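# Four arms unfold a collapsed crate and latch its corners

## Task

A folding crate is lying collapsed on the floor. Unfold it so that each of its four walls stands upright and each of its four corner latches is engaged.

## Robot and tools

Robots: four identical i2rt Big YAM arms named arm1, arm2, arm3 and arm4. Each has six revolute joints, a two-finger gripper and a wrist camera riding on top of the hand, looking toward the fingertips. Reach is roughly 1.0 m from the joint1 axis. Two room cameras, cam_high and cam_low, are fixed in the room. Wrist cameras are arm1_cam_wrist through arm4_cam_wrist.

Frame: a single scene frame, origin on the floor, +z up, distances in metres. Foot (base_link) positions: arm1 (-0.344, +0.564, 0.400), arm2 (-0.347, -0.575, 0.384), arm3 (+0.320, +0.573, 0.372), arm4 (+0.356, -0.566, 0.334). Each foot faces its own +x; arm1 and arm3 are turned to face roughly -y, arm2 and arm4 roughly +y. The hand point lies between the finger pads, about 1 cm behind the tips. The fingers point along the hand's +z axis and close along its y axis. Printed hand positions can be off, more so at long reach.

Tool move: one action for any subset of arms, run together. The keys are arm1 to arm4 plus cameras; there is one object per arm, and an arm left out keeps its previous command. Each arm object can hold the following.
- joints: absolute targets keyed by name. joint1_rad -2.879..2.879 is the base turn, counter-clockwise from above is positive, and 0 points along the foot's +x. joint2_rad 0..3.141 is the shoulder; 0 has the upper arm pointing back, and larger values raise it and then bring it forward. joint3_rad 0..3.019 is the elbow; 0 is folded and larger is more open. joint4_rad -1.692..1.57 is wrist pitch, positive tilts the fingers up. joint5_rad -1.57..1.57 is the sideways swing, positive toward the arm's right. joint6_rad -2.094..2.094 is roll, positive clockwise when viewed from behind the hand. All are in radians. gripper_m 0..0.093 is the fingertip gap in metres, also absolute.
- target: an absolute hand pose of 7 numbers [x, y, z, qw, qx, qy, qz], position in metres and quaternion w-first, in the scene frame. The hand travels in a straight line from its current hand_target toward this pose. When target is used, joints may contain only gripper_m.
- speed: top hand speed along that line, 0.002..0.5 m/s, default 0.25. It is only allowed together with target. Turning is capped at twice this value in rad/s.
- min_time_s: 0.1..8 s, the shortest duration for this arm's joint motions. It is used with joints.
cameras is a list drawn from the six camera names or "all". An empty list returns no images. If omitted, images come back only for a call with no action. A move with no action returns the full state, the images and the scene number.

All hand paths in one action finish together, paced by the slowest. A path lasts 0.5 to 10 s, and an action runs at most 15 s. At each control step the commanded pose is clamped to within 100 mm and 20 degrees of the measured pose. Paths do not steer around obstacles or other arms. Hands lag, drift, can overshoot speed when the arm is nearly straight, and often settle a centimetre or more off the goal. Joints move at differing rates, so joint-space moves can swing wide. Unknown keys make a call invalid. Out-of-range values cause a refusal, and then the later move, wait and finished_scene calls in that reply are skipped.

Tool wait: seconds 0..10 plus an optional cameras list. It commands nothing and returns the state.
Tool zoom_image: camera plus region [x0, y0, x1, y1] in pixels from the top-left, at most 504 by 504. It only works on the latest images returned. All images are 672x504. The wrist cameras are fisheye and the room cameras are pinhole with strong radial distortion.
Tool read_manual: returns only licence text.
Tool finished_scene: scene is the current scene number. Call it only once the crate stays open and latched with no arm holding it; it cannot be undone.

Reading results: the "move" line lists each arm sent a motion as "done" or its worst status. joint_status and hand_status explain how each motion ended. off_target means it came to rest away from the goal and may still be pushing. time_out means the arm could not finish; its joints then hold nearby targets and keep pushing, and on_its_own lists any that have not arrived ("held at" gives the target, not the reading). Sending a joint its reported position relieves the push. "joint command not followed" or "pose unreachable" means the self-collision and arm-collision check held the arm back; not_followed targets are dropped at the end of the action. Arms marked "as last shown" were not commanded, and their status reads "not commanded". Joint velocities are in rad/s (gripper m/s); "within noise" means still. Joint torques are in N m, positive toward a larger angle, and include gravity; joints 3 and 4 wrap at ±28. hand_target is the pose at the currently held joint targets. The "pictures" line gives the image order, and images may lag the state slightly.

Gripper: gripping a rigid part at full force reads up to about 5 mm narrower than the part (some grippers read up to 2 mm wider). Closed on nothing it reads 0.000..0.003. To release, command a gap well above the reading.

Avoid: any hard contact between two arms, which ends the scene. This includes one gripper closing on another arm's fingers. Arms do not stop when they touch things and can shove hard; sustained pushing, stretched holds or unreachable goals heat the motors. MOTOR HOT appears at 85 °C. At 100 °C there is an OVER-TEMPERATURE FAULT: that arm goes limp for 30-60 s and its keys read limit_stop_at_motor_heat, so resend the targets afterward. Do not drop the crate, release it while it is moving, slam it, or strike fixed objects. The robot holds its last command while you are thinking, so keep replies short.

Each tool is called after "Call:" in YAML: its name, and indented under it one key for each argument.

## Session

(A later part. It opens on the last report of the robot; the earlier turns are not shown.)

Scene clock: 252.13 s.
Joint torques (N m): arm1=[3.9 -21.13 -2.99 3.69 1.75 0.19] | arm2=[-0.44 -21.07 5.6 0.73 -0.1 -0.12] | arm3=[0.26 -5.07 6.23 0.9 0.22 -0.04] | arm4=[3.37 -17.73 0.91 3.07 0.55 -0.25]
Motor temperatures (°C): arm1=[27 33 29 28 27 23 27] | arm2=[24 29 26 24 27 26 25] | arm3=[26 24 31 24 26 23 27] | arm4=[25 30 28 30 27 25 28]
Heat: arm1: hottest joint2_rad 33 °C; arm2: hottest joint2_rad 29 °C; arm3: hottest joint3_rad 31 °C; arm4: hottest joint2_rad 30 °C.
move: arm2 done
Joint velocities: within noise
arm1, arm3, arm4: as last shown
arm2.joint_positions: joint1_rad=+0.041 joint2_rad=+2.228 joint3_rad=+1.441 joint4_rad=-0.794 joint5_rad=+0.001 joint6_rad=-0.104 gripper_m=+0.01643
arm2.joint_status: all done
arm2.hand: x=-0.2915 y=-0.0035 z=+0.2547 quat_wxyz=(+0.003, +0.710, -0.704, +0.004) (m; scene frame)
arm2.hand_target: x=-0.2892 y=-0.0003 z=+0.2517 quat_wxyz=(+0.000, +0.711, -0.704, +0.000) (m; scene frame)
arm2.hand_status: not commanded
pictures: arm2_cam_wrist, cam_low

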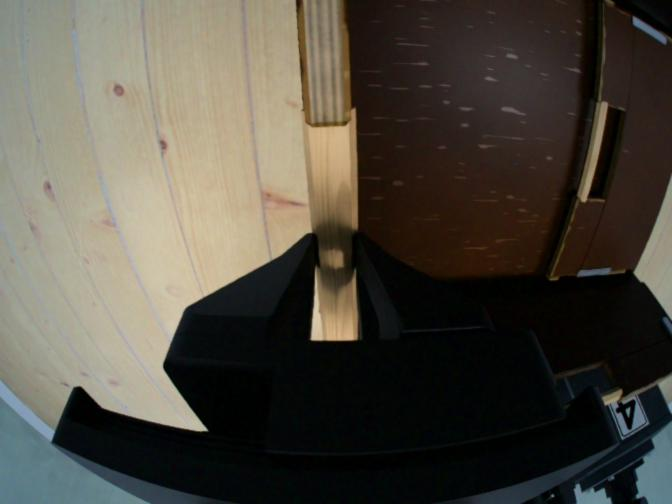

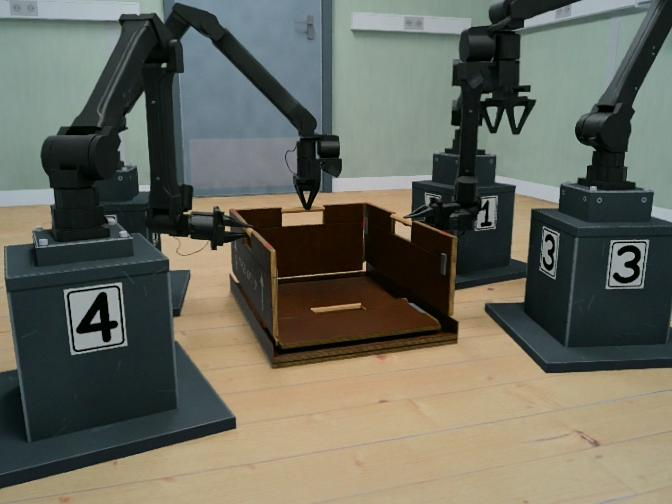

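Call:
move:
  arm2: {"target": [-0.309, 0.0, 0.252, 0.0, -0.711, 0.704, 0.0], "speed": 0.08}
  cameras: ["cam_high", "cam_low"]

Call:
zoom_image:
  camera: "cam_high"
  region: [375, 310, 425, 400]

Call:
zoom_image:
  camera: "cam_high"
  region: [250, 310, 300, 400]

Scene clock: 258.47 s.
Joint torques (N m): arm1=[3.84 -20.84 -2.91 3.73 1.71 0.21] | arm2=[1.96 -21.36 5.22 0.81 -0.12 0.21] | arm3=[0.67 -5.77 6.19 0.83 0.23 -0.03] | arm4=[3.31 -17.73 0.91 3.06 0.55 -0.25]
Motor temperatures (°C): arm1=[27 33 29 28 27 23 27] | arm2=[24 29 26 24 27 26 25] | arm3=[26 24 31 24 26 23 27] | arm4=[25 30 28 30 27 25 28]
Heat: arm1: hottest joint2_rad 33 °C; arm2: hottest joint2_rad 29 °C; arm3: hottest joint3_rad 31 °C; arm4: hottest joint2_rad 30 °C.
move: arm2 off_target
Joint velocities: within noise
arm1, arm3, arm4: as last shown
arm2.joint_positions: joint1_rad=+0.044 joint2_rad=+2.228 joint3_rad=+1.440 joint4_rad=-0.794 joint5_rad=+0.004 joint6_rad=-0.096 gripper_m=+0.01636
arm2.joint_status: not commanded
arm2.hand: x=-0.2928 y=-0.0042 z=+0.2543 quat_wxyz=(+0.003, +0.709, -0.706, +0.005) (m; scene frame)
arm2.hand_target: x=-0.3060 y=-0.0011 z=+0.2519 quat_wxyz=(+0.000, +0.709, -0.705, +0.001) (m; scene frame)
arm2.hand_status: off_target (0.017 m and 0.8 deg from the pose sent, 0.018 m and 0.5 deg at the start)
pictures: cam_high, cam_low

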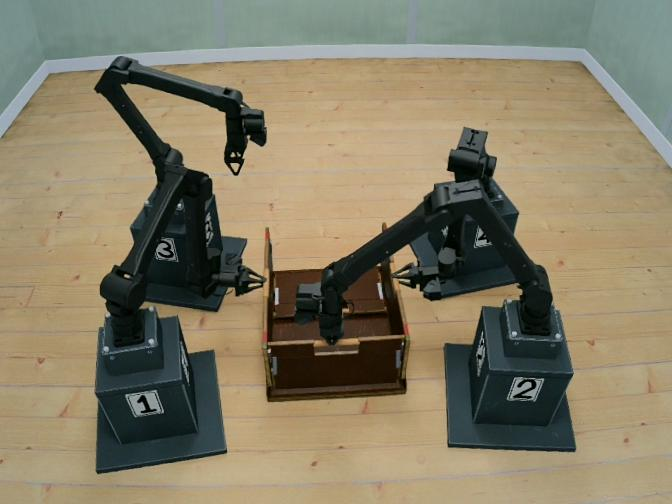

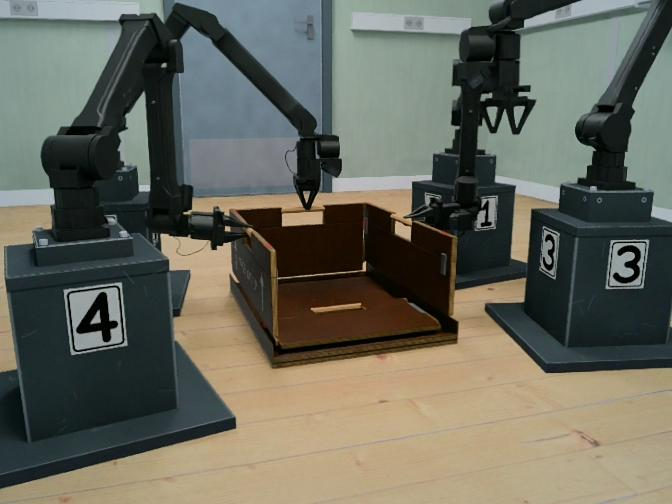

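Scaled by 5.600 from the camera's 672x504 image, which has a finer 960x720 frame.

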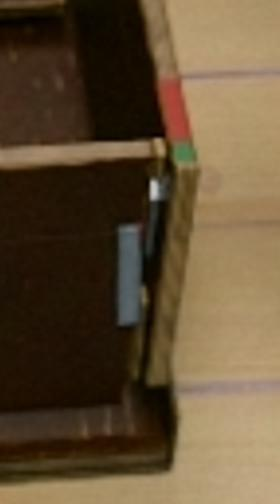

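Scaled by 5.600 from the camera's 672x504 image, which has a finer 960x720 frame.

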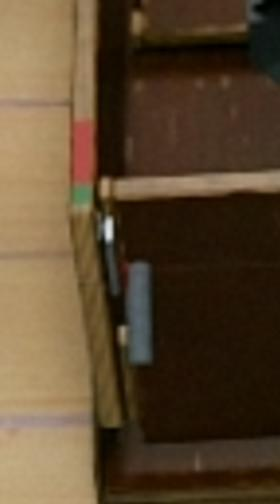

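Call:
move:
  arm2: {"target": [-0.338, 0.0, 0.252, 0.0, -0.711, 0.704, 0.0], "speed": 0.08}
  cameras: ["cam_high", "cam_low"]

Call:
zoom_image:
  camera: "cam_high"
  region: [375, 310, 425, 400]

Call:
zoom_image:
  camera: "cam_high"
  region: [250, 310, 300, 400]

Scene clock: 261.23 s.
Joint torques (N m): arm1=[3.72 -20.78 -2.88 3.73 1.69 0.25] | arm2=[5.19 -21.48 4.93 0.9 -0.93 0.41] | arm3=[0.32 -4.78 6.16 0.84 0.24 -0.05] | arm4=[3.37 -17.73 0.92 3.06 0.55 -0.25]
Motor temperatures (°C): arm1=[27 33 29 28 27 23 27] | arm2=[24 29 26 24 27 26 25] | arm3=[26 24 31 24 26 23 27] | arm4=[24 30 28 30 27 25 28]
Heat: arm1: hottest joint2_rad 33 °C; arm2: hottest joint2_rad 29 °C; arm3: hottest joint3_rad 31 °C; arm4: hottest joint2_rad 30 °C.
move: arm2 off_target
Joint velocities: within noise
arm1, arm3, arm4: as last shown
arm2.joint_positions: joint1_rad=+0.060 joint2_rad=+2.228 joint3_rad=+1.436 joint4_rad=-0.792 joint5_rad=+0.022 joint6_rad=-0.064 gripper_m=+0.01636
arm2.joint_status: not commanded
arm2.hand: x=-0.2984 y=-0.0049 z=+0.2535 quat_wxyz=(-0.003, +0.703, -0.712, +0.013) (m; scene frame)
arm2.hand_target: x=-0.3358 y=-0.0015 z=+0.2518 quat_wxyz=(+0.000, +0.710, -0.704, +0.001) (m; scene frame)
arm2.hand_status: off_target (0.040 m and 2.0 deg from the pose sent, 0.045 m and 0.8 deg at the start)
pictures: cam_high, cam_low

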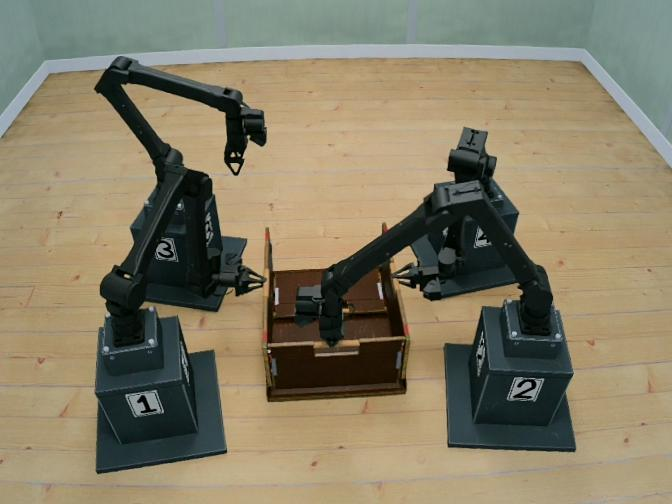

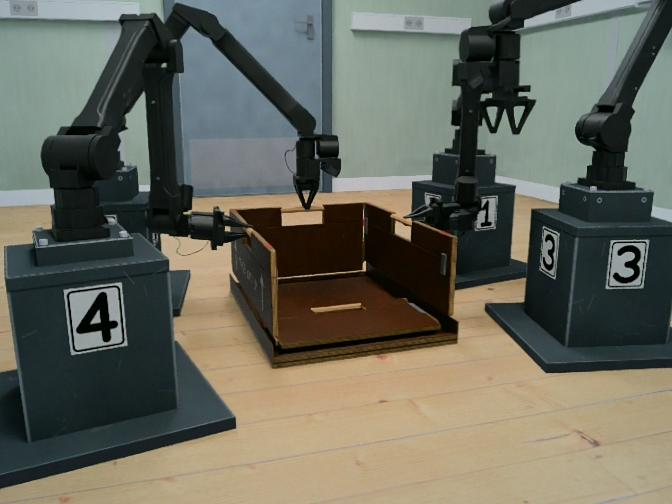

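Scaled by 5.600 from the camera's 672x504 image, which has a finer 960x720 frame.

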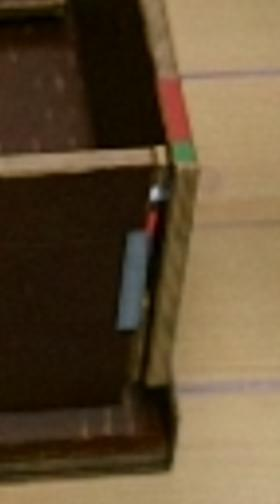

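Scaled by 5.600 from the camera's 672x504 image, which has a finer 960x720 frame.

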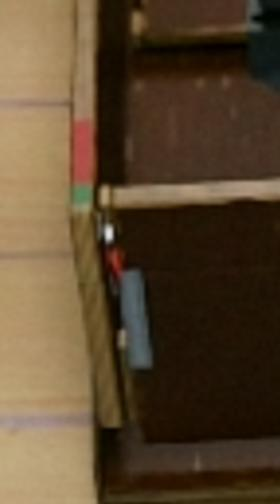

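Call:
move:
  arm2: {"target": [-0.358, 0.0, 0.252, 0.0, -0.711, 0.704, 0.0], "speed": 0.08}
  cameras: ["cam_high", "cam_low"]

Call:
zoom_image:
  camera: "cam_high"
  region: [375, 310, 425, 400]

Call:
zoom_image:
  camera: "cam_high"
  region: [250, 310, 300, 400]

Call:
zoom_image:
  camera: "cam_low"
  region: [220, 190, 390, 310]

Scene clock: 269.00 s.
Joint torques (N m): arm1=[4.25 -21.13 -3.18 3.74 1.69 0.24] | arm2=[7.77 -21.83 4.77 0.84 -1.41 0.54] | arm3=[0.56 -5.13 6.23 0.94 0.24 -0.06] | arm4=[3.31 -17.73 0.91 3.06 0.55 -0.25]
Motor temperatures (°C): arm1=[27 33 29 28 27 23 27] | arm2=[24 28 26 24 28 26 25] | arm3=[26 24 31 24 26 23 27] | arm4=[24 30 28 30 27 25 28]
Heat: arm1: hottest joint2_rad 33 °C; arm2: hottest joint2_rad 28 °C; arm3: hottest joint3_rad 31 °C; arm4: hottest joint2_rad 30 °C.
move: arm2 off_target
Joint velocities: within noise
arm1.joint_positions: joint1_rad=+0.892 joint2_rad=+2.634 joint3_rad=+0.864 joint4_rad=+1.523 joint5_rad=+1.131 joint6_rad=-1.353 gripper_m=+0.01697
arm1.joint_status: not commanded
arm1.hand: x=-0.0206 y=+0.2092 z=+0.2445 quat_wxyz=(+0.026, -0.020, -0.741, +0.671) (m; scene frame)
arm1.hand_target: x=-0.0128 y=+0.2268 z=+0.2614 quat_wxyz=(+0.009, -0.027, -0.733, +0.679) (m; scene frame)
arm1.hand_status: not commanded
arm2.joint_positions: joint1_rad=+0.066 joint2_rad=+2.228 joint3_rad=+1.436 joint4_rad=-0.791 joint5_rad=+0.034 joint6_rad=-0.044 gripper_m=+0.01636
arm2.joint_status: not commanded
arm2.hand: x=-0.2998 y=-0.0044 z=+0.2536 quat_wxyz=(-0.008, +0.698, -0.716, +0.017) (m; scene frame)
arm2.hand_target: x=-0.3557 y=-0.0021 z=+0.2523 quat_wxyz=(+0.000, +0.711, -0.703, +0.001) (m; scene frame)
arm2.hand_status: off_target (0.058 m and 3.0 deg from the pose sent, 0.060 m and 2.0 deg at the start)
arm3: as last shown
arm4.joint_positions: joint1_rad=+0.913 joint2_rad=+2.397 joint3_rad=+0.833 joint4_rad=+1.267 joint5_rad=+1.116 joint6_rad=-1.300 gripper_m=+0.01693
arm4.joint_status: not commanded
arm4.hand: x=-0.0197 y=-0.2108 z=+0.2456 quat_wxyz=(-0.660, +0.751, -0.006, +0.003) (m; scene frame)
arm4.hand_target: x=-0.0259 y=-0.2178 z=+0.2591 quat_wxyz=(-0.669, +0.744, -0.001, +0.000) (m; scene frame)
arm4.hand_status: not commanded
pictures: cam_high, cam_low

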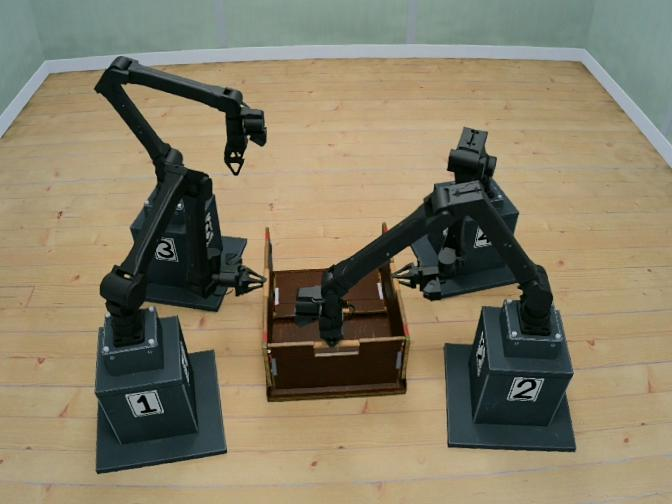

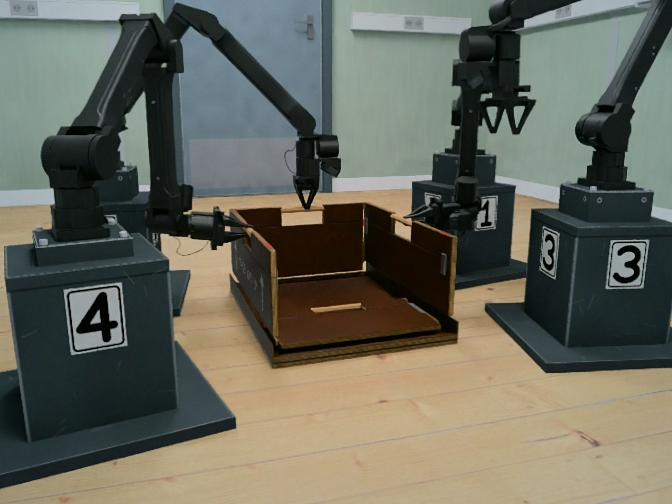

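Scaled by 5.600 from the camera's 672x504 image, which has a finer 960x720 frame.

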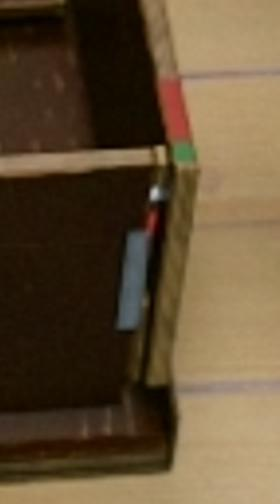

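Scaled by 5.600 from the camera's 672x504 image, which has a finer 960x720 frame.

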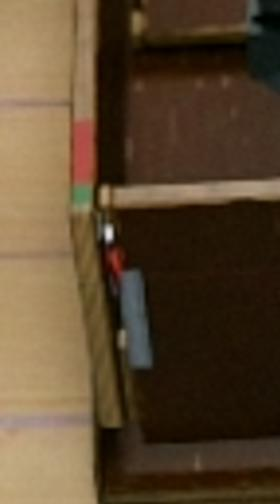

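Scaled by 2.965 from the camera's 672x504 image, which has a finer 960x720 frame.

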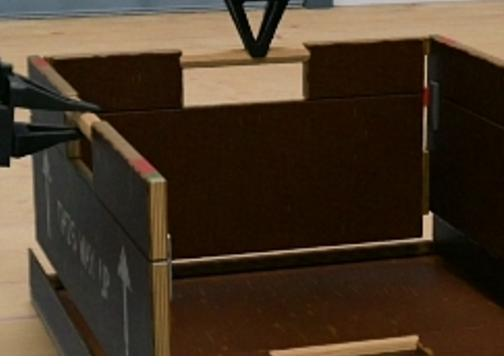

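Call:
move:
  arm2: {"target": [-0.300, 0.0, 0.253, 0.0, -0.711, 0.704, 0.0], "speed": 0.1}
  cameras: []

Call:
move:
  arm2: {"joints": {"gripper_m": 0.05}}
  cameras: ["cam_high", "cam_low", "arm2_cam_wrist"]

Call:
zoom_image:
  camera: "cam_high"
  region: [375, 310, 425, 400]

Call:
zoom_image:
  camera: "cam_high"
  region: [250, 310, 300, 400]

Scene clock: 278.37 s.
Joint torques (N m): arm1=[3.66 -20.31 -3.04 3.79 1.67 0.26] | arm2=[-0.03 -21.3 5.78 0.54 -0.52 -0.09] | arm3=[0.91 -4.89 6.09 0.83 0.26 -0.04] | arm4=[3.37 -17.73 0.92 3.06 0.55 -0.25]
Motor temperatures (°C): arm1=[27 33 29 28 27 23 27] | arm2=[24 28 26 24 28 26 26] | arm3=[26 24 31 24 26 23 27] | arm4=[24 30 28 30 27 25 28]
Heat: arm1: hottest joint2_rad 33 °C; arm2: hottest joint2_rad 28 °C; arm3: hottest joint3_rad 31 °C; arm4: hottest joint2_rad 30 °C.
move: arm2 done
Joint velocities: within noise
arm1, arm3, arm4: as last shown
arm2.joint_positions: joint1_rad=+0.055 joint2_rad=+2.226 joint3_rad=+1.435 joint4_rad=-0.788 joint5_rad=+0.011 joint6_rad=-0.087 gripper_m=+0.01636
arm2.joint_status: not commanded
arm2.hand: x=-0.2976 y=-0.0042 z=+0.2539 quat_wxyz=(-0.001, +0.709, -0.705, +0.007) (m; scene frame)
arm2.hand_target: x=-0.2997 y=+0.0004 z=+0.2534 quat_wxyz=(+0.000, +0.711, -0.704, -0.001) (m; scene frame)
arm2.hand_status: done (0.005 m and 0.9 deg from the pose sent, 0.004 m and 3.0 deg at the start)
pictures: none
No camera images: "cameras" was empty.

Scene clock: 279.00 s.
Joint torques (N m): arm1=[4.07 -20.6 -3.11 3.73 1.71 0.21] | arm2=[-0.03 -20.78 5.74 0.55 -0.12 -0.08] | arm3=[0.38 -5.13 6.16 0.95 0.21 -0.05] | arm4=[3.31 -17.73 0.92 3.06 0.55 -0.25]
Motor temperatures (°C): arm1=[27 33 29 28 27 23 27] | arm2=[24 28 26 24 28 26 26] | arm3=[26 24 31 24 26 23 27] | arm4=[24 30 28 30 27 25 28]
Heat: arm1: hottest joint2_rad 33 °C; arm2: hottest joint2_rad 28 °C; arm3: hottest joint3_rad 31 °C; arm4: hottest joint2_rad 30 °C.
move: arm2 done
Joint velocities: within noise
arm1, arm3, arm4: as last shown
arm2.joint_positions: joint1_rad=+0.064 joint2_rad=+2.228 joint3_rad=+1.433 joint4_rad=-0.788 joint5_rad=+0.002 joint6_rad=-0.082 gripper_m=+0.04979
arm2.joint_status: all done
arm2.hand: x=-0.3045 y=-0.0049 z=+0.2527 quat_wxyz=(+0.003, +0.711, -0.703, +0.005) (m; scene frame)
arm2.hand_target: x=-0.3051 y=+0.0001 z=+0.2528 quat_wxyz=(+0.000, +0.712, -0.702, +0.000) (m; scene frame)
arm2.hand_status: not commanded
pictures: arm2_cam_wrist, cam_high, cam_low

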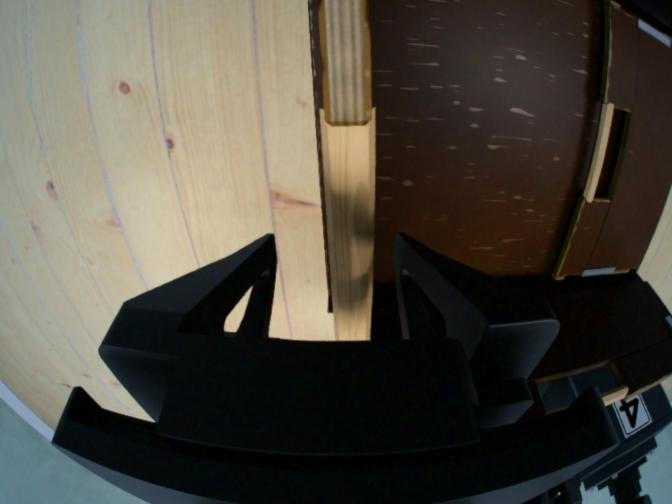

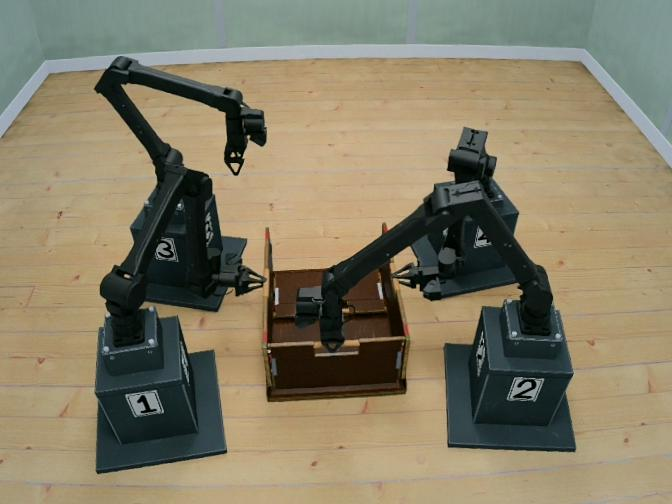

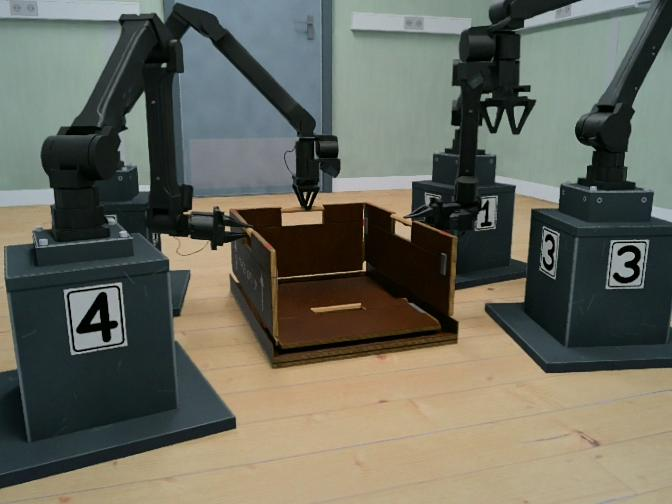

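Scaled by 5.600 from the camera's 672x504 image, which has a finer 960x720 frame.

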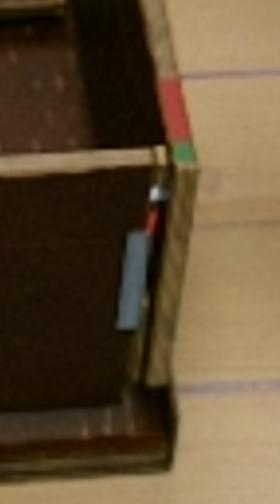

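Scaled by 5.600 from the camera's 672x504 image, which has a finer 960x720 frame.

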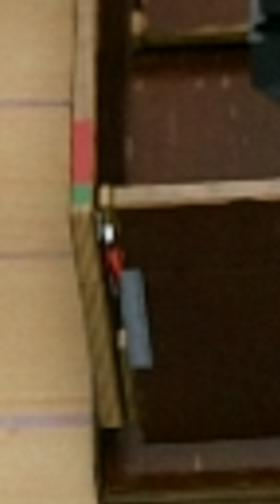

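Call:
move:
  arm2: {"target": [-0.306, 0.0, 0.37, 0.0, -0.711, 0.704, 0.0], "speed": 0.3}
  cameras: []

Call:
move:
  arm2: {"target": [-0.41, -0.15, 0.32, 0.2706, -0.6533, 0.6533, -0.2706], "speed": 0.4}
  cameras: ["cam_high", "arm2_cam_wrist"]

Call:
zoom_image:
  camera: "arm2_cam_wrist"
  region: [150, 40, 550, 340]

Scene clock: 283.73 s.
Joint torques (N m): arm1=[4.19 -20.89 -3.04 3.74 1.72 0.19] | arm2=[0.15 -20.89 8.23 -0.06 -0.1 0] | arm3=[0.32 -5.3 6.15 0.94 0.23 -0.08] | arm4=[3.31 -17.73 0.92 3.07 0.55 -0.25]
Motor temperatures (°C): arm1=[27 33 29 28 27 23 27] | arm2=[24 28 26 24 28 26 25] | arm3=[26 24 31 24 26 23 27] | arm4=[24 30 27 30 27 25 28]
Heat: arm1: hottest joint2_rad 33 °C; arm2: hottest joint2_rad 28 °C; arm3: hottest joint3_rad 31 °C; arm4: hottest joint2_rad 30 °C.
move: arm2 off_target
Joint velocities: within noise
arm1, arm3, arm4: as last shown
arm2.joint_positions: joint1_rad=+0.057 joint2_rad=+2.045 joint3_rad=+1.449 joint4_rad=-0.999 joint5_rad=+0.001 joint6_rad=-0.082 gripper_m=+0.04989
arm2.joint_status: not commanded
arm2.hand: x=-0.3011 y=-0.0119 z=+0.3581 quat_wxyz=(+0.009, +0.708, -0.706, +0.009) (m; scene frame)
arm2.hand_target: x=-0.3017 y=+0.0007 z=+0.3702 quat_wxyz=(+0.000, +0.708, -0.706, -0.001) (m; scene frame)
arm2.hand_status: off_target (0.018 m and 1.5 deg from the pose sent, 0.117 m and 0.6 deg at the start)
pictures: none
No camera images: "cameras" was empty.

Scene clock: 285.93 s.
Joint torques (N m): arm1=[3.6 -20.48 -3.04 3.73 1.73 0.22] | arm2=[-0.56 -16.85 5.74 -0.68 0.64 0.12] | arm3=[0.5 -5.13 6.15 0.75 0.22 -0.06] | arm4=[3.37 -17.73 0.91 3.06 0.55 -0.25]
Motor temperatures (°C): arm1=[27 33 29 28 27 23 27] | arm2=[24 28 26 24 28 26 25] | arm3=[26 24 31 24 26 23 27] | arm4=[24 30 27 30 27 25 28]
Heat: arm1: hottest joint2_rad 33 °C; arm2: hottest joint2_rad 28 °C; arm3: hottest joint3_rad 31 °C; arm4: hottest joint2_rad 30 °C.
move: arm2 done
Joint velocities: within noise
arm1, arm4: as last shown
arm2.joint_positions: joint1_rad=+0.552 joint2_rad=+2.053 joint3_rad=+1.117 joint4_rad=-1.015 joint5_rad=+0.700 joint6_rad=+0.541 gripper_m=+0.04989
arm2.joint_status: not commanded
arm2.hand: x=-0.4082 y=-0.1568 z=+0.3190 quat_wxyz=(-0.268, +0.659, -0.649, +0.271) (m; scene frame)
arm2.hand_target: x=-0.4092 y=-0.1485 z=+0.3212 quat_wxyz=(-0.272, +0.653, -0.654, +0.268) (m; scene frame)
arm2.hand_status: done (0.007 m and 0.9 deg from the pose sent, 0.180 m and 45.1 deg at the start)
arm3.joint_positions: joint1_rad=+0.129 joint2_rad=+1.093 joint3_rad=+0.789 joint4_rad=-1.262 joint5_rad=+0.000 joint6_rad=-0.056 gripper_m=+0.09396
arm3.joint_status: not commanded
arm3.hand: x=+0.2958 y=+0.3008 z=+0.5073 quat_wxyz=(-0.003, -0.718, -0.696, +0.001) (m; scene frame)
arm3.hand_target: x=+0.2987 y=+0.3016 z=+0.4994 quat_wxyz=(+0.003, -0.710, -0.704, -0.003) (m; scene frame)
arm3.hand_status: not commanded
pictures: arm2_cam_wrist, cam_high

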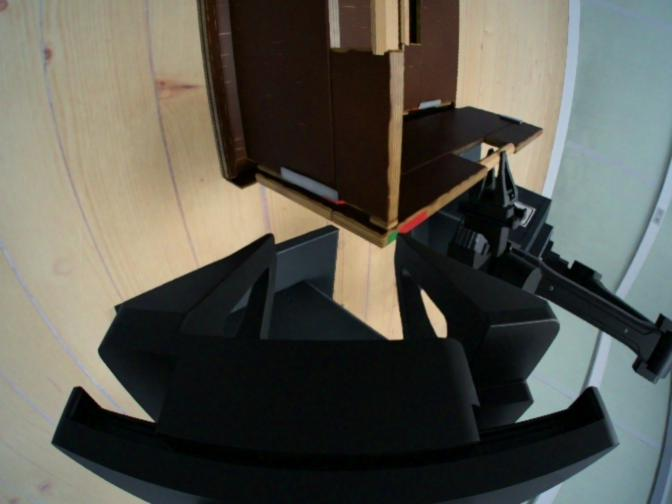

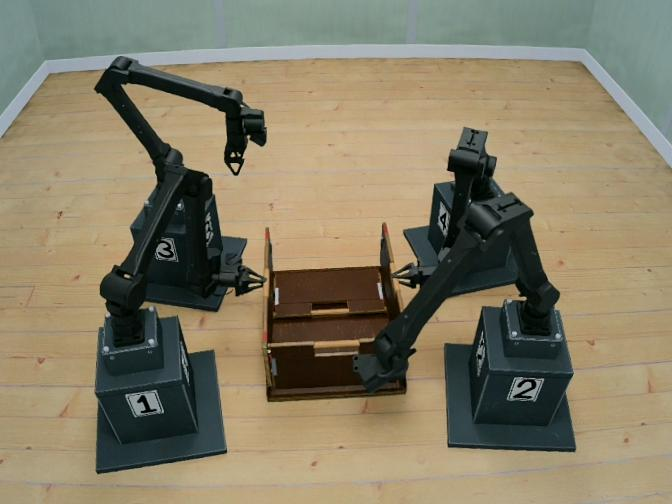

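Scaled by 1.260 from the camera's 672x504 image, which has a finer 960x720 frame.

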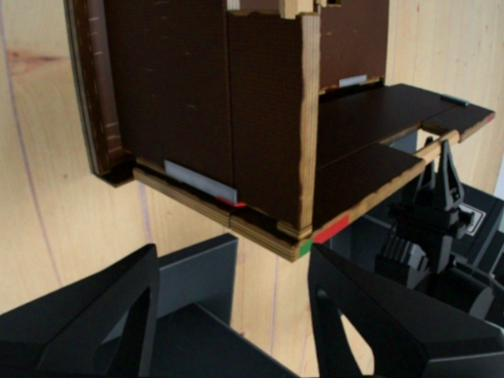

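Call:
zoom_image:
  camera: "arm2_cam_wrist"
  region: [250, 140, 450, 260]

Call:
zoom_image:
  camera: "arm2_cam_wrist"
  region: [270, 160, 370, 220]

Scaled by 2.520 from the camera's 672x504 image, which has a finer 960x720 frame.

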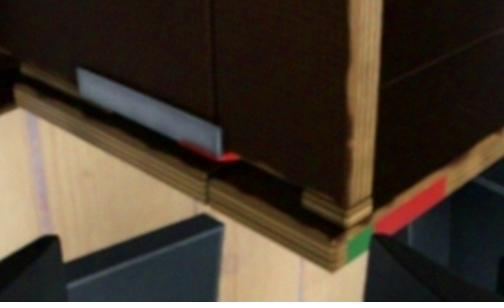

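Scaled by 5.040 from the camera's 672x504 image, which has a finer 960x720 frame.

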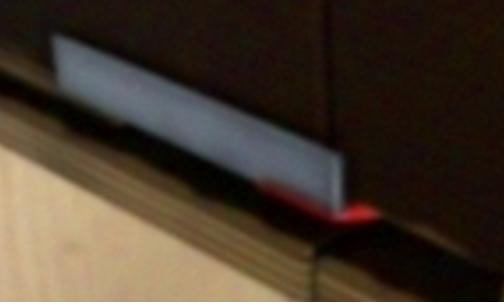

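Call:
move:
  arm3: {"target": [0.030, -0.012, 0.14, 0, 0.7071, 0.7071, 0], "speed": 0.35, "joints": {"gripper_m": 0.052}}
  cameras: ["arm3_cam_wrist", "cam_low", "cam_high"]

Scene clock: 301.87 s.
Joint torques (N m): arm1=[3.25 -20.84 -3.02 3.74 1.66 0.17] | arm2=[-0.5 -16.85 5.74 -0.65 0.64 0.15] | arm3=[-1.44 -19.31 7.83 -0.12 -0.02 -0.01] | arm4=[3.31 -17.73 0.92 3.06 0.55 -0.25]
Motor temperatures (°C): arm1=[27 34 29 28 28 23 27] | arm2=[24 28 26 24 28 26 25] | arm3=[26 24 31 24 26 23 27] | arm4=[24 30 27 30 27 25 29]
Heat: arm1: hottest joint2_rad 34 °C; arm2: hottest joint2_rad 28 °C; arm3: hottest joint3_rad 31 °C; arm4: hottest joint2_rad 30 °C.
move: arm3 off_target
Joint velocities: within noise
arm1, arm2, arm4: as last shown
arm2.hand_target: x=-0.4092 y=-0.1485 z=+0.3212 quat_wxyz=(-0.271, +0.654, -0.654, +0.268) (m; scene frame)
arm3.joint_positions: joint1_rad=-0.242 joint2_rad=+2.524 joint3_rad=+1.751 joint4_rad=-0.788 joint5_rad=+0.005 joint6_rad=-0.453 gripper_m=+0.05213
arm3.joint_status: all done
arm3.hand: x=+0.0344 y=-0.0051 z=+0.1503 quat_wxyz=(+0.000, -0.709, -0.705, +0.004) (m; scene frame)
arm3.hand_target: x=+0.0301 y=-0.0073 z=+0.1381 quat_wxyz=(+0.000, -0.707, -0.707, -0.001) (m; scene frame)
arm3.hand_status: off_target (0.013 m and 0.6 deg from the pose sent, 0.551 m and 1.8 deg at the start; pose on its path clipped on 1 of 80 steps)
pictures: arm3_cam_wrist, cam_high, cam_low

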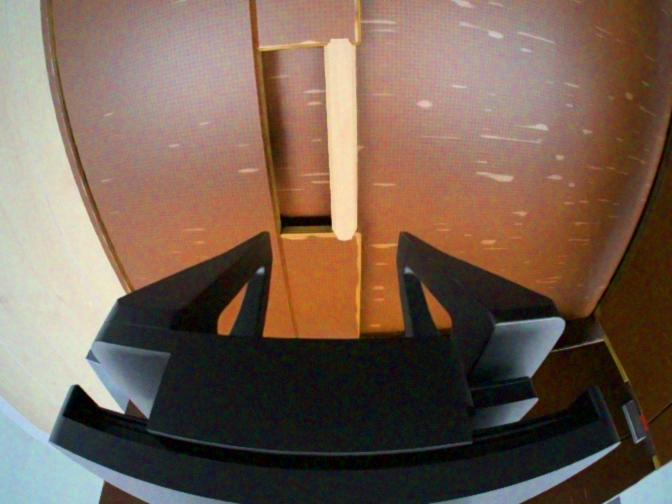

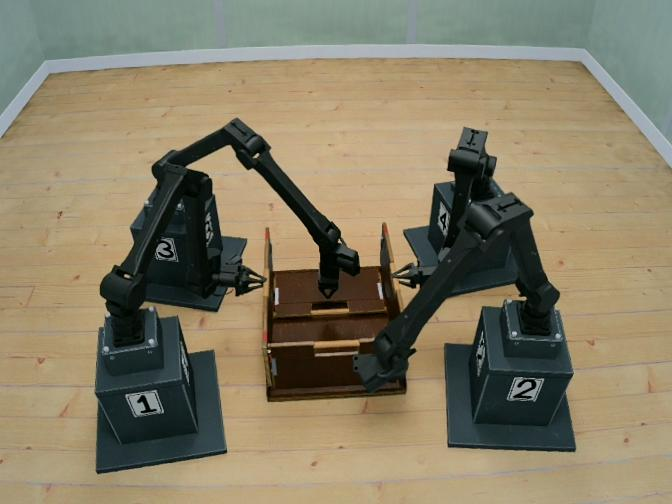

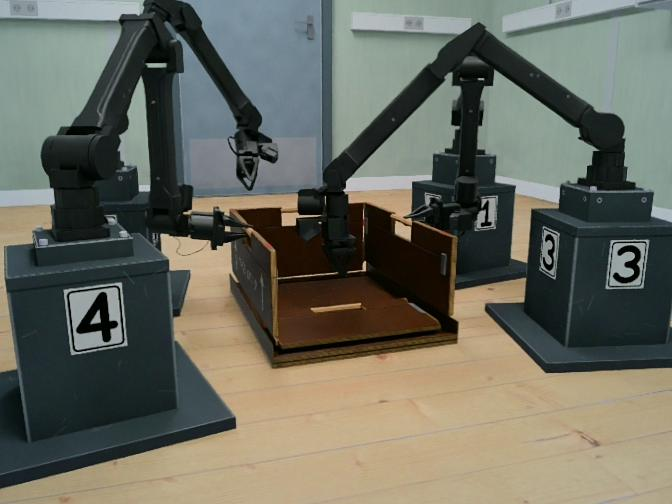

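Call:
move:
  arm3: {"target": [0.0245, -0.012, 0.036, 0, 0.7071, 0.7071, 0], "speed": 0.15, "joints": {"gripper_m": 0.047}}
  cameras: ["arm3_cam_wrist", "cam_low"]

Call:
zoom_image:
  camera: "cam_low"
  region: [260, 220, 400, 340]

Scene clock: 306.83 s.
Joint torques (N m): arm1=[4.42 -20.54 -2.95 3.77 1.72 0.2] | arm2=[-0.5 -16.91 5.74 -0.66 0.63 0.15] | arm3=[-1.2 -19.9 7.27 0.58 0.01 -0.03] | arm4=[3.37 -17.67 0.91 3.06 0.55 -0.25]
Motor temperatures (°C): arm1=[27 34 29 28 28 23 27] | arm2=[24 28 26 24 28 26 25] | arm3=[26 25 31 24 26 23 27] | arm4=[24 30 27 30 27 25 29]
Heat: arm1: hottest joint2_rad 34 °C; arm2: hottest joint2_rad 28 °C; arm3: hottest joint3_rad 31 °C; arm4: hottest joint2_rad 30 °C.
move: arm3 off_target
Joint velocities: within noise
arm1, arm2, arm4: as last shown
arm3.joint_positions: joint1_rad=-0.242 joint2_rad=+2.751 joint3_rad=+1.906 joint4_rad=-0.731 joint5_rad=+0.005 joint6_rad=-0.458 gripper_m=+0.04713
arm3.joint_status: all done
arm3.hand: x=+0.0329 y=-0.0089 z=+0.0488 quat_wxyz=(+0.002, -0.707, -0.707, -0.003) (m; scene frame)
arm3.hand_target: x=+0.0253 y=-0.0104 z=+0.0367 quat_wxyz=(+0.000, -0.707, -0.707, +0.000) (m; scene frame)
arm3.hand_status: off_target (0.016 m and 0.4 deg from the pose sent, 0.115 m and 0.6 deg at the start)
pictures: arm3_cam_wrist, cam_low

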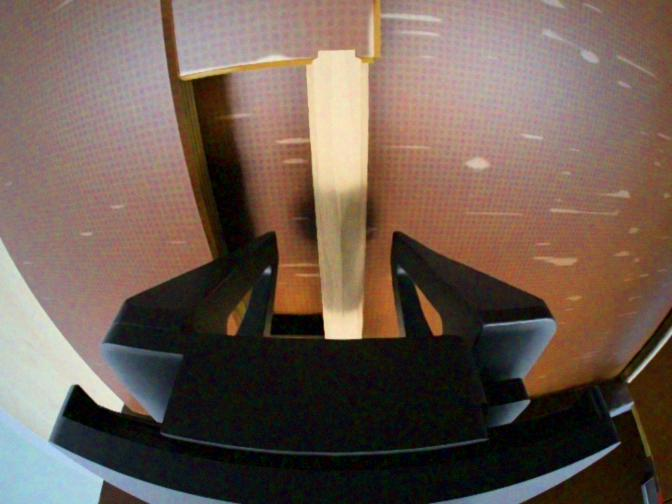

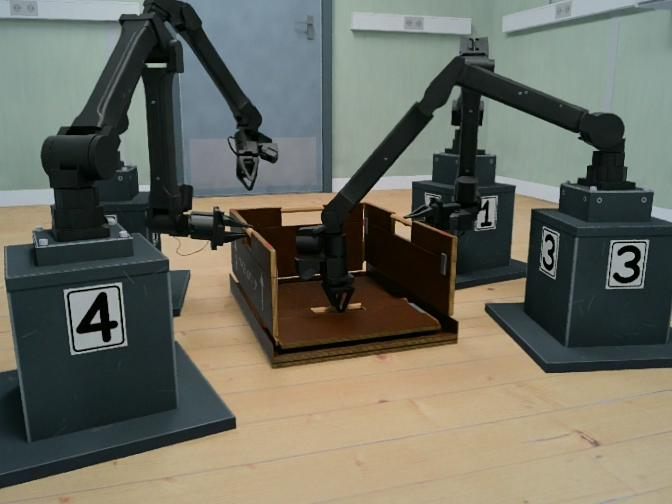

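Scaled by 3.600 from the camera's 672x504 image, which has a finer 960x720 frame.

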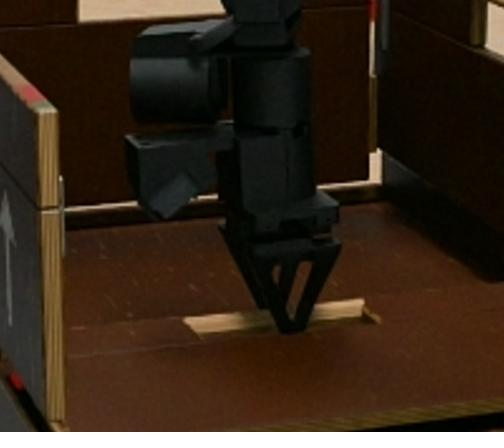

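Call:
move:
  arm3: {"target": [0.0225, -0.012, 0.029, 0, 0.7071, 0.7071, 0], "speed": 0.1, "joints": {"gripper_m": 0.04}}
  cameras: []

Call:
move:
  arm3: {"joints": {"gripper_m": 0.012}}
  cameras: ["arm3_cam_wrist"]

Scene clock: 308.97 s.
Joint torques (N m): arm1=[3.78 -20.6 -2.97 3.55 1.72 0.21] | arm2=[-0.5 -16.85 5.75 -0.66 0.64 0.14] | arm3=[-1.67 -19.31 7.49 0.46 -0.01 -0.06] | arm4=[3.31 -17.73 0.92 3.06 0.55 -0.25]
Motor temperatures (°C): arm1=[27 34 29 28 28 23 27] | arm2=[24 28 26 24 28 26 25] | arm3=[26 25 31 24 26 23 27] | arm4=[24 30 27 30 27 25 29]
Heat: arm1: hottest joint2_rad 34 °C; arm2: hottest joint2_rad 28 °C; arm3: hottest joint3_rad 31 °C; arm4: hottest joint2_rad 30 °C.
move: arm3 off_target
Joint velocities: within noise
arm1, arm2, arm4: as last shown
arm3.joint_positions: joint1_rad=-0.242 joint2_rad=+2.763 joint3_rad=+1.921 joint4_rad=-0.731 joint5_rad=+0.005 joint6_rad=-0.459 gripper_m=+0.04012
arm3.joint_status: all done
arm3.hand: x=+0.0317 y=-0.0113 z=+0.0449 quat_wxyz=(+0.002, -0.707, -0.708, -0.001) (m; scene frame)
arm3.hand_target: x=+0.0232 y=-0.0109 z=+0.0296 quat_wxyz=(+0.000, -0.708, -0.707, +0.000) (m; scene frame)
arm3.hand_status: off_target (0.018 m and 0.3 deg from the pose sent, 0.023 m and 0.4 deg at the start)
pictures: none
No camera images: "cameras" was empty.

Scene clock: 309.63 s.
Joint torques (N m): arm1=[3.84 -20.89 -2.99 3.71 1.67 0.2] | arm2=[-0.44 -16.85 5.75 -0.65 0.64 0.15] | arm3=[-1.44 -19.37 7.38 0.55 0 0.06] | arm4=[3.31 -17.73 0.92 3.07 0.55 -0.25]
Motor temperatures (°C): arm1=[27 34 29 28 28 23 27] | arm2=[24 28 26 24 28 26 25] | arm3=[26 25 31 24 26 23 27] | arm4=[24 30 27 30 27 25 29]
Heat: arm1: hottest joint2_rad 34 °C; arm2: hottest joint2_rad 28 °C; arm3: hottest joint3_rad 31 °C; arm4: hottest joint2_rad 30 °C.
move: arm3 off_target
Joint velocities: within noise
arm1.joint_positions: joint1_rad=+0.892 joint2_rad=+2.634 joint3_rad=+0.864 joint4_rad=+1.523 joint5_rad=+1.131 joint6_rad=-1.353 gripper_m=+0.01697
arm1.joint_status: not commanded
arm1.hand: x=-0.0206 y=+0.2092 z=+0.2445 quat_wxyz=(+0.026, -0.020, -0.741, +0.671) (m; scene frame)
arm1.hand_target: x=-0.0128 y=+0.2268 z=+0.2614 quat_wxyz=(+0.009, -0.027, -0.733, +0.679) (m; scene frame)
arm1.hand_status: not commanded
arm2: as last shown
arm3.joint_positions: joint1_rad=-0.244 joint2_rad=+2.765 joint3_rad=+1.924 joint4_rad=-0.731 joint5_rad=+0.003 joint6_rad=-0.479 gripper_m=+0.01681
arm3.joint_status: gripper_m off_target (ended at +0.01684, target +0.01200)
arm3.hand: x=+0.0307 y=-0.0118 z=+0.0447 quat_wxyz=(+0.001, -0.700, -0.714, -0.001) (m; scene frame)
arm3.hand_target: x=+0.0240 y=-0.0112 z=+0.0291 quat_wxyz=(-0.001, -0.704, -0.710, +0.000) (m; scene frame)
arm3.hand_status: not commanded
arm4.joint_positions: joint1_rad=+0.913 joint2_rad=+2.397 joint3_rad=+0.833 joint4_rad=+1.267 joint5_rad=+1.116 joint6_rad=-1.300 gripper_m=+0.01693
arm4.joint_status: not commanded
arm4.hand: x=-0.0197 y=-0.2108 z=+0.2456 quat_wxyz=(-0.660, +0.751, -0.006, +0.003) (m; scene frame)
arm4.hand_target: x=-0.0259 y=-0.2178 z=+0.2591 quat_wxyz=(-0.669, +0.744, -0.001, +0.000) (m; scene frame)
arm4.hand_status: not commanded
pictures: arm3_cam_wrist

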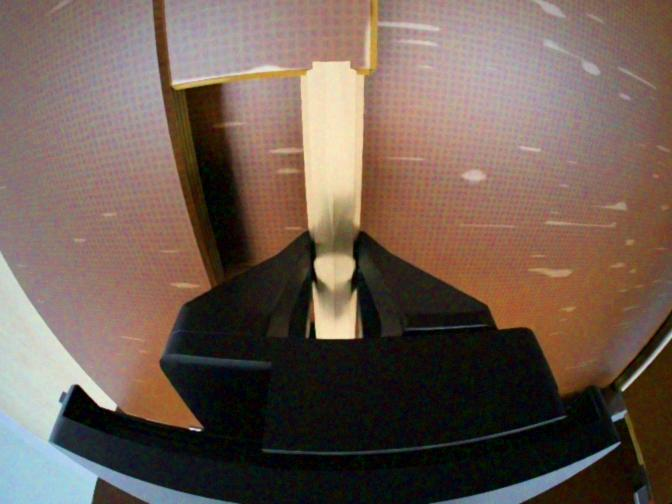

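Call:
move:
  arm3: {"target": [0.038, -0.012, 0.114, -0.0739, 0.7032, 0.7032, -0.0739], "speed": 0.12}
  cameras: ["cam_low"]

Call:
zoom_image:
  camera: "cam_low"
  region: [220, 180, 490, 380]

Scene clock: 315.80 s.
Joint torques (N m): arm1=[3.66 -21.13 -3.12 3.66 1.68 0.22] | arm2=[-0.44 -16.85 5.75 -0.65 0.64 0.15] | arm3=[0.32 -24 3.32 0.08 0.22 0.25] | arm4=[3.31 -17.73 0.91 3.06 0.55 -0.25]
Motor temperatures (°C): arm1=[27 34 29 28 28 23 27] | arm2=[24 28 26 24 28 26 25] | arm3=[26 25 30 24 26 23 27] | arm4=[24 30 27 30 27 25 29]
Heat: arm1: hottest joint2_rad 34 °C; arm2: hottest joint2_rad 28 °C; arm3: hottest joint3_rad 30 °C; arm4: hottest joint2_rad 30 °C.
move: arm3 off_target
Joint velocities: within noise
arm1, arm2, arm4: as last shown
arm3.joint_positions: joint1_rad=-0.184 joint2_rad=+2.619 joint3_rad=+1.746 joint4_rad=-0.616 joint5_rad=+0.197 joint6_rad=-0.422 gripper_m=+0.01681
arm3.joint_status: not commanded
arm3.hand: x=+0.0368 y=-0.0113 z=+0.0948 quat_wxyz=(+0.075, -0.698, -0.708, +0.073) (m; scene frame)
arm3.hand_target: x=+0.0415 y=-0.0171 z=+0.1138 quat_wxyz=(+0.073, -0.700, -0.706, +0.078) (m; scene frame)
arm3.hand_status: off_target (0.019 m and 0.9 deg from the pose sent, 0.070 m and 12.1 deg at the start)
pictures: cam_low

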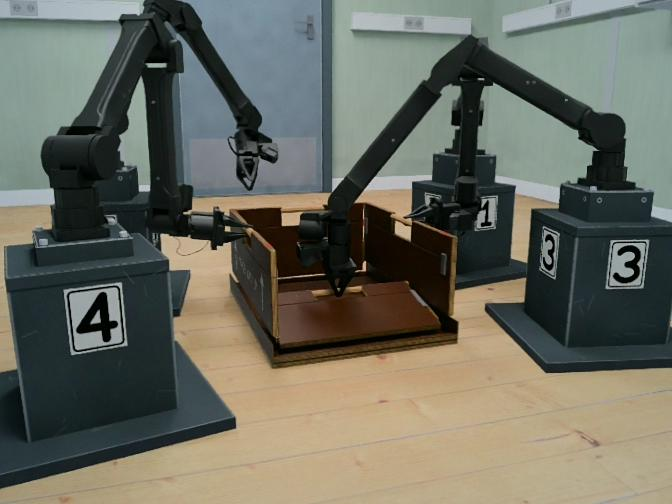

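Scaled by 1.867 from the camera's 672x504 image, which has a finer 960x720 frame.

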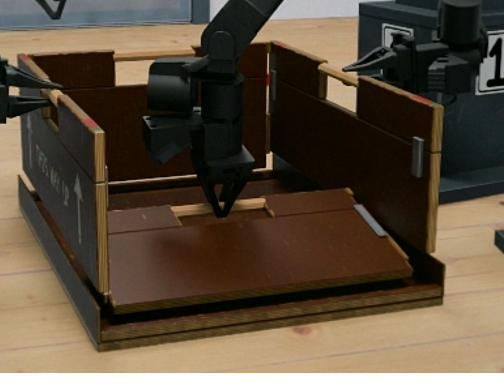

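Call:
move:
  arm3: {"target": [0.085, -0.016, 0.200, -0.1228, 0.6964, 0.6964, -0.1228], "speed": 0.15}
  cameras: []

Call:
move:
  arm3: {"target": [0.143, -0.016, 0.252, -0.1711, 0.6861, 0.6861, -0.1711], "speed": 0.15}
  cameras: ["cam_low", "cam_high"]

Call:
zoom_image:
  camera: "cam_low"
  region: [220, 180, 490, 380]

Scene clock: 318.93 s.
Joint torques (N m): arm1=[4.19 -20.25 -3 3.71 1.61 0.2] | arm2=[-0.5 -16.85 5.75 -0.65 0.63 0.14] | arm3=[0.79 -24.12 4.01 -0.21 0.16 0.37] | arm4=[3.37 -17.73 0.92 3.06 0.55 -0.25]
Motor temperatures (°C): arm1=[27 34 29 28 28 23 27] | arm2=[24 28 26 24 28 26 25] | arm3=[26 26 30 24 26 23 27] | arm4=[24 30 27 30 27 25 29]
Heat: arm1: hottest joint2_rad 34 °C; arm2: hottest joint2_rad 28 °C; arm3: hottest joint3_rad 30 °C; arm4: hottest joint2_rad 30 °C.
move: arm3 off_target
Joint velocities: within noise
arm1.joint_positions: joint1_rad=+0.893 joint2_rad=+2.636 joint3_rad=+0.864 joint4_rad=+1.523 joint5_rad=+1.134 joint6_rad=-1.351 gripper_m=+0.01697
arm1.joint_status: not commanded
arm1.hand: x=-0.0209 y=+0.2099 z=+0.2439 quat_wxyz=(+0.027, -0.021, -0.741, +0.671) (m; scene frame)
arm1.hand_target: x=-0.0130 y=+0.2271 z=+0.2608 quat_wxyz=(+0.008, -0.027, -0.734, +0.679) (m; scene frame)
arm1.hand_status: not commanded
arm2: as last shown
arm3.joint_positions: joint1_rad=-0.092 joint2_rad=+2.432 joint3_rad=+1.588 joint4_rad=-0.636 joint5_rad=+0.342 joint6_rad=-0.335 gripper_m=+0.01635
arm3.joint_status: not commanded
arm3.hand: x=+0.0745 y=-0.0081 z=+0.1742 quat_wxyz=(+0.131, -0.692, -0.700, +0.115) (m; scene frame)
arm3.hand_target: x=+0.0809 y=-0.0147 z=+0.1989 quat_wxyz=(+0.124, -0.698, -0.695, +0.122) (m; scene frame)
arm3.hand_status: off_target (0.029 m and 1.4 deg from the pose sent, 0.116 m and 8.0 deg at the start)
arm4.joint_positions: joint1_rad=+0.912 joint2_rad=+2.397 joint3_rad=+0.833 joint4_rad=+1.267 joint5_rad=+1.116 joint6_rad=-1.300 gripper_m=+0.01693
arm4.joint_status: not commanded
arm4.hand: x=-0.0191 y=-0.2102 z=+0.2456 quat_wxyz=(-0.660, +0.751, -0.006, +0.004) (m; scene frame)
arm4.hand_target: x=-0.0255 y=-0.2174 z=+0.2591 quat_wxyz=(-0.669, +0.744, -0.001, +0.000) (m; scene frame)
arm4.hand_status: not commanded
pictures: none
No camera images: "cameras" was empty.

Scene clock: 320.17 s.
Joint torques (N m): arm1=[3.66 -20.42 -3 3.7 1.57 0.2] | arm2=[-0.44 -16.91 5.75 -0.65 0.63 0.15] | arm3=[1.49 -23.47 4.46 -0.73 0.01 0.38] | arm4=[3.37 -17.79 0.94 3.06 0.56 -0.25]
Motor temperatures (°C): arm1=[27 34 29 28 28 23 27] | arm2=[24 28 26 24 28 26 25] | arm3=[26 26 30 24 26 23 27] | arm4=[24 30 27 30 27 25 29]
Heat: arm1: hottest joint2_rad 34 °C; arm2: hottest joint2_rad 28 °C; arm3: hottest joint3_rad 30 °C; arm4: hottest joint2_rad 30 °C.
move: arm3 off_target
Joint velocities: within noise
arm1, arm2, arm4: as last shown
arm3.joint_positions: joint1_rad=+0.026 joint2_rad=+2.332 joint3_rad=+1.507 joint4_rad=-0.679 joint5_rad=+0.497 joint6_rad=-0.209 gripper_m=+0.01620
arm3.joint_status: not commanded
arm3.hand: x=+0.1247 y=-0.0065 z=+0.2216 quat_wxyz=(+0.186, -0.684, -0.686, +0.162) (m; scene frame)
arm3.hand_target: x=+0.1395 y=-0.0161 z=+0.2507 quat_wxyz=(+0.172, -0.688, -0.685, +0.171) (m; scene frame)
arm3.hand_status: off_target (0.037 m and 2.0 deg from the pose sent, 0.104 m and 8.1 deg at the start)
pictures: cam_high, cam_low

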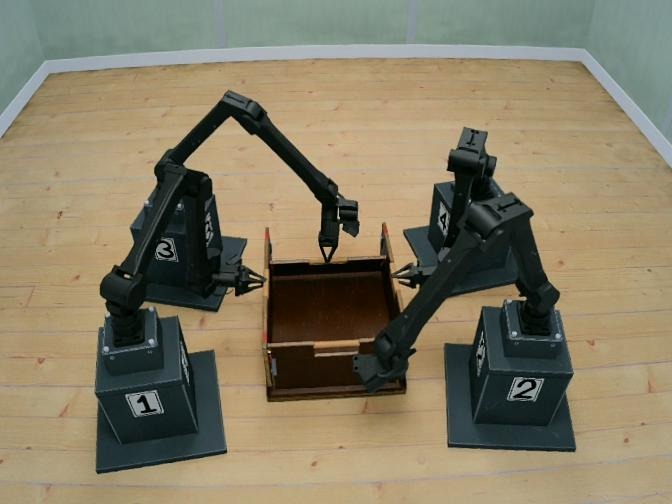

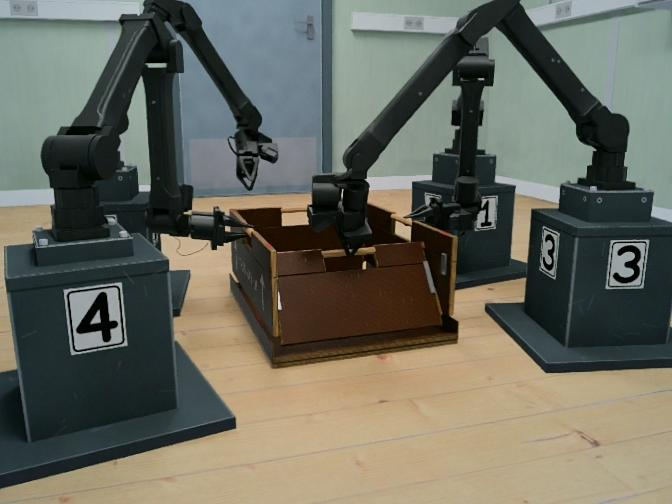

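Scaled by 1.867 from the camera's 672x504 image, which has a finer 960x720 frame.

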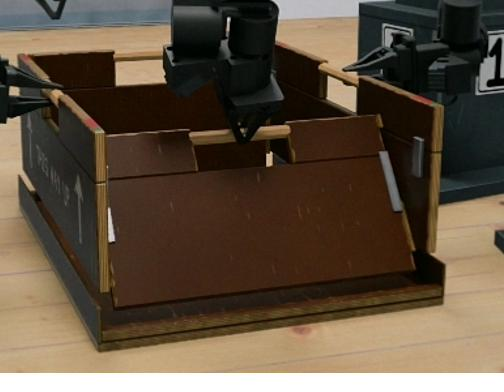

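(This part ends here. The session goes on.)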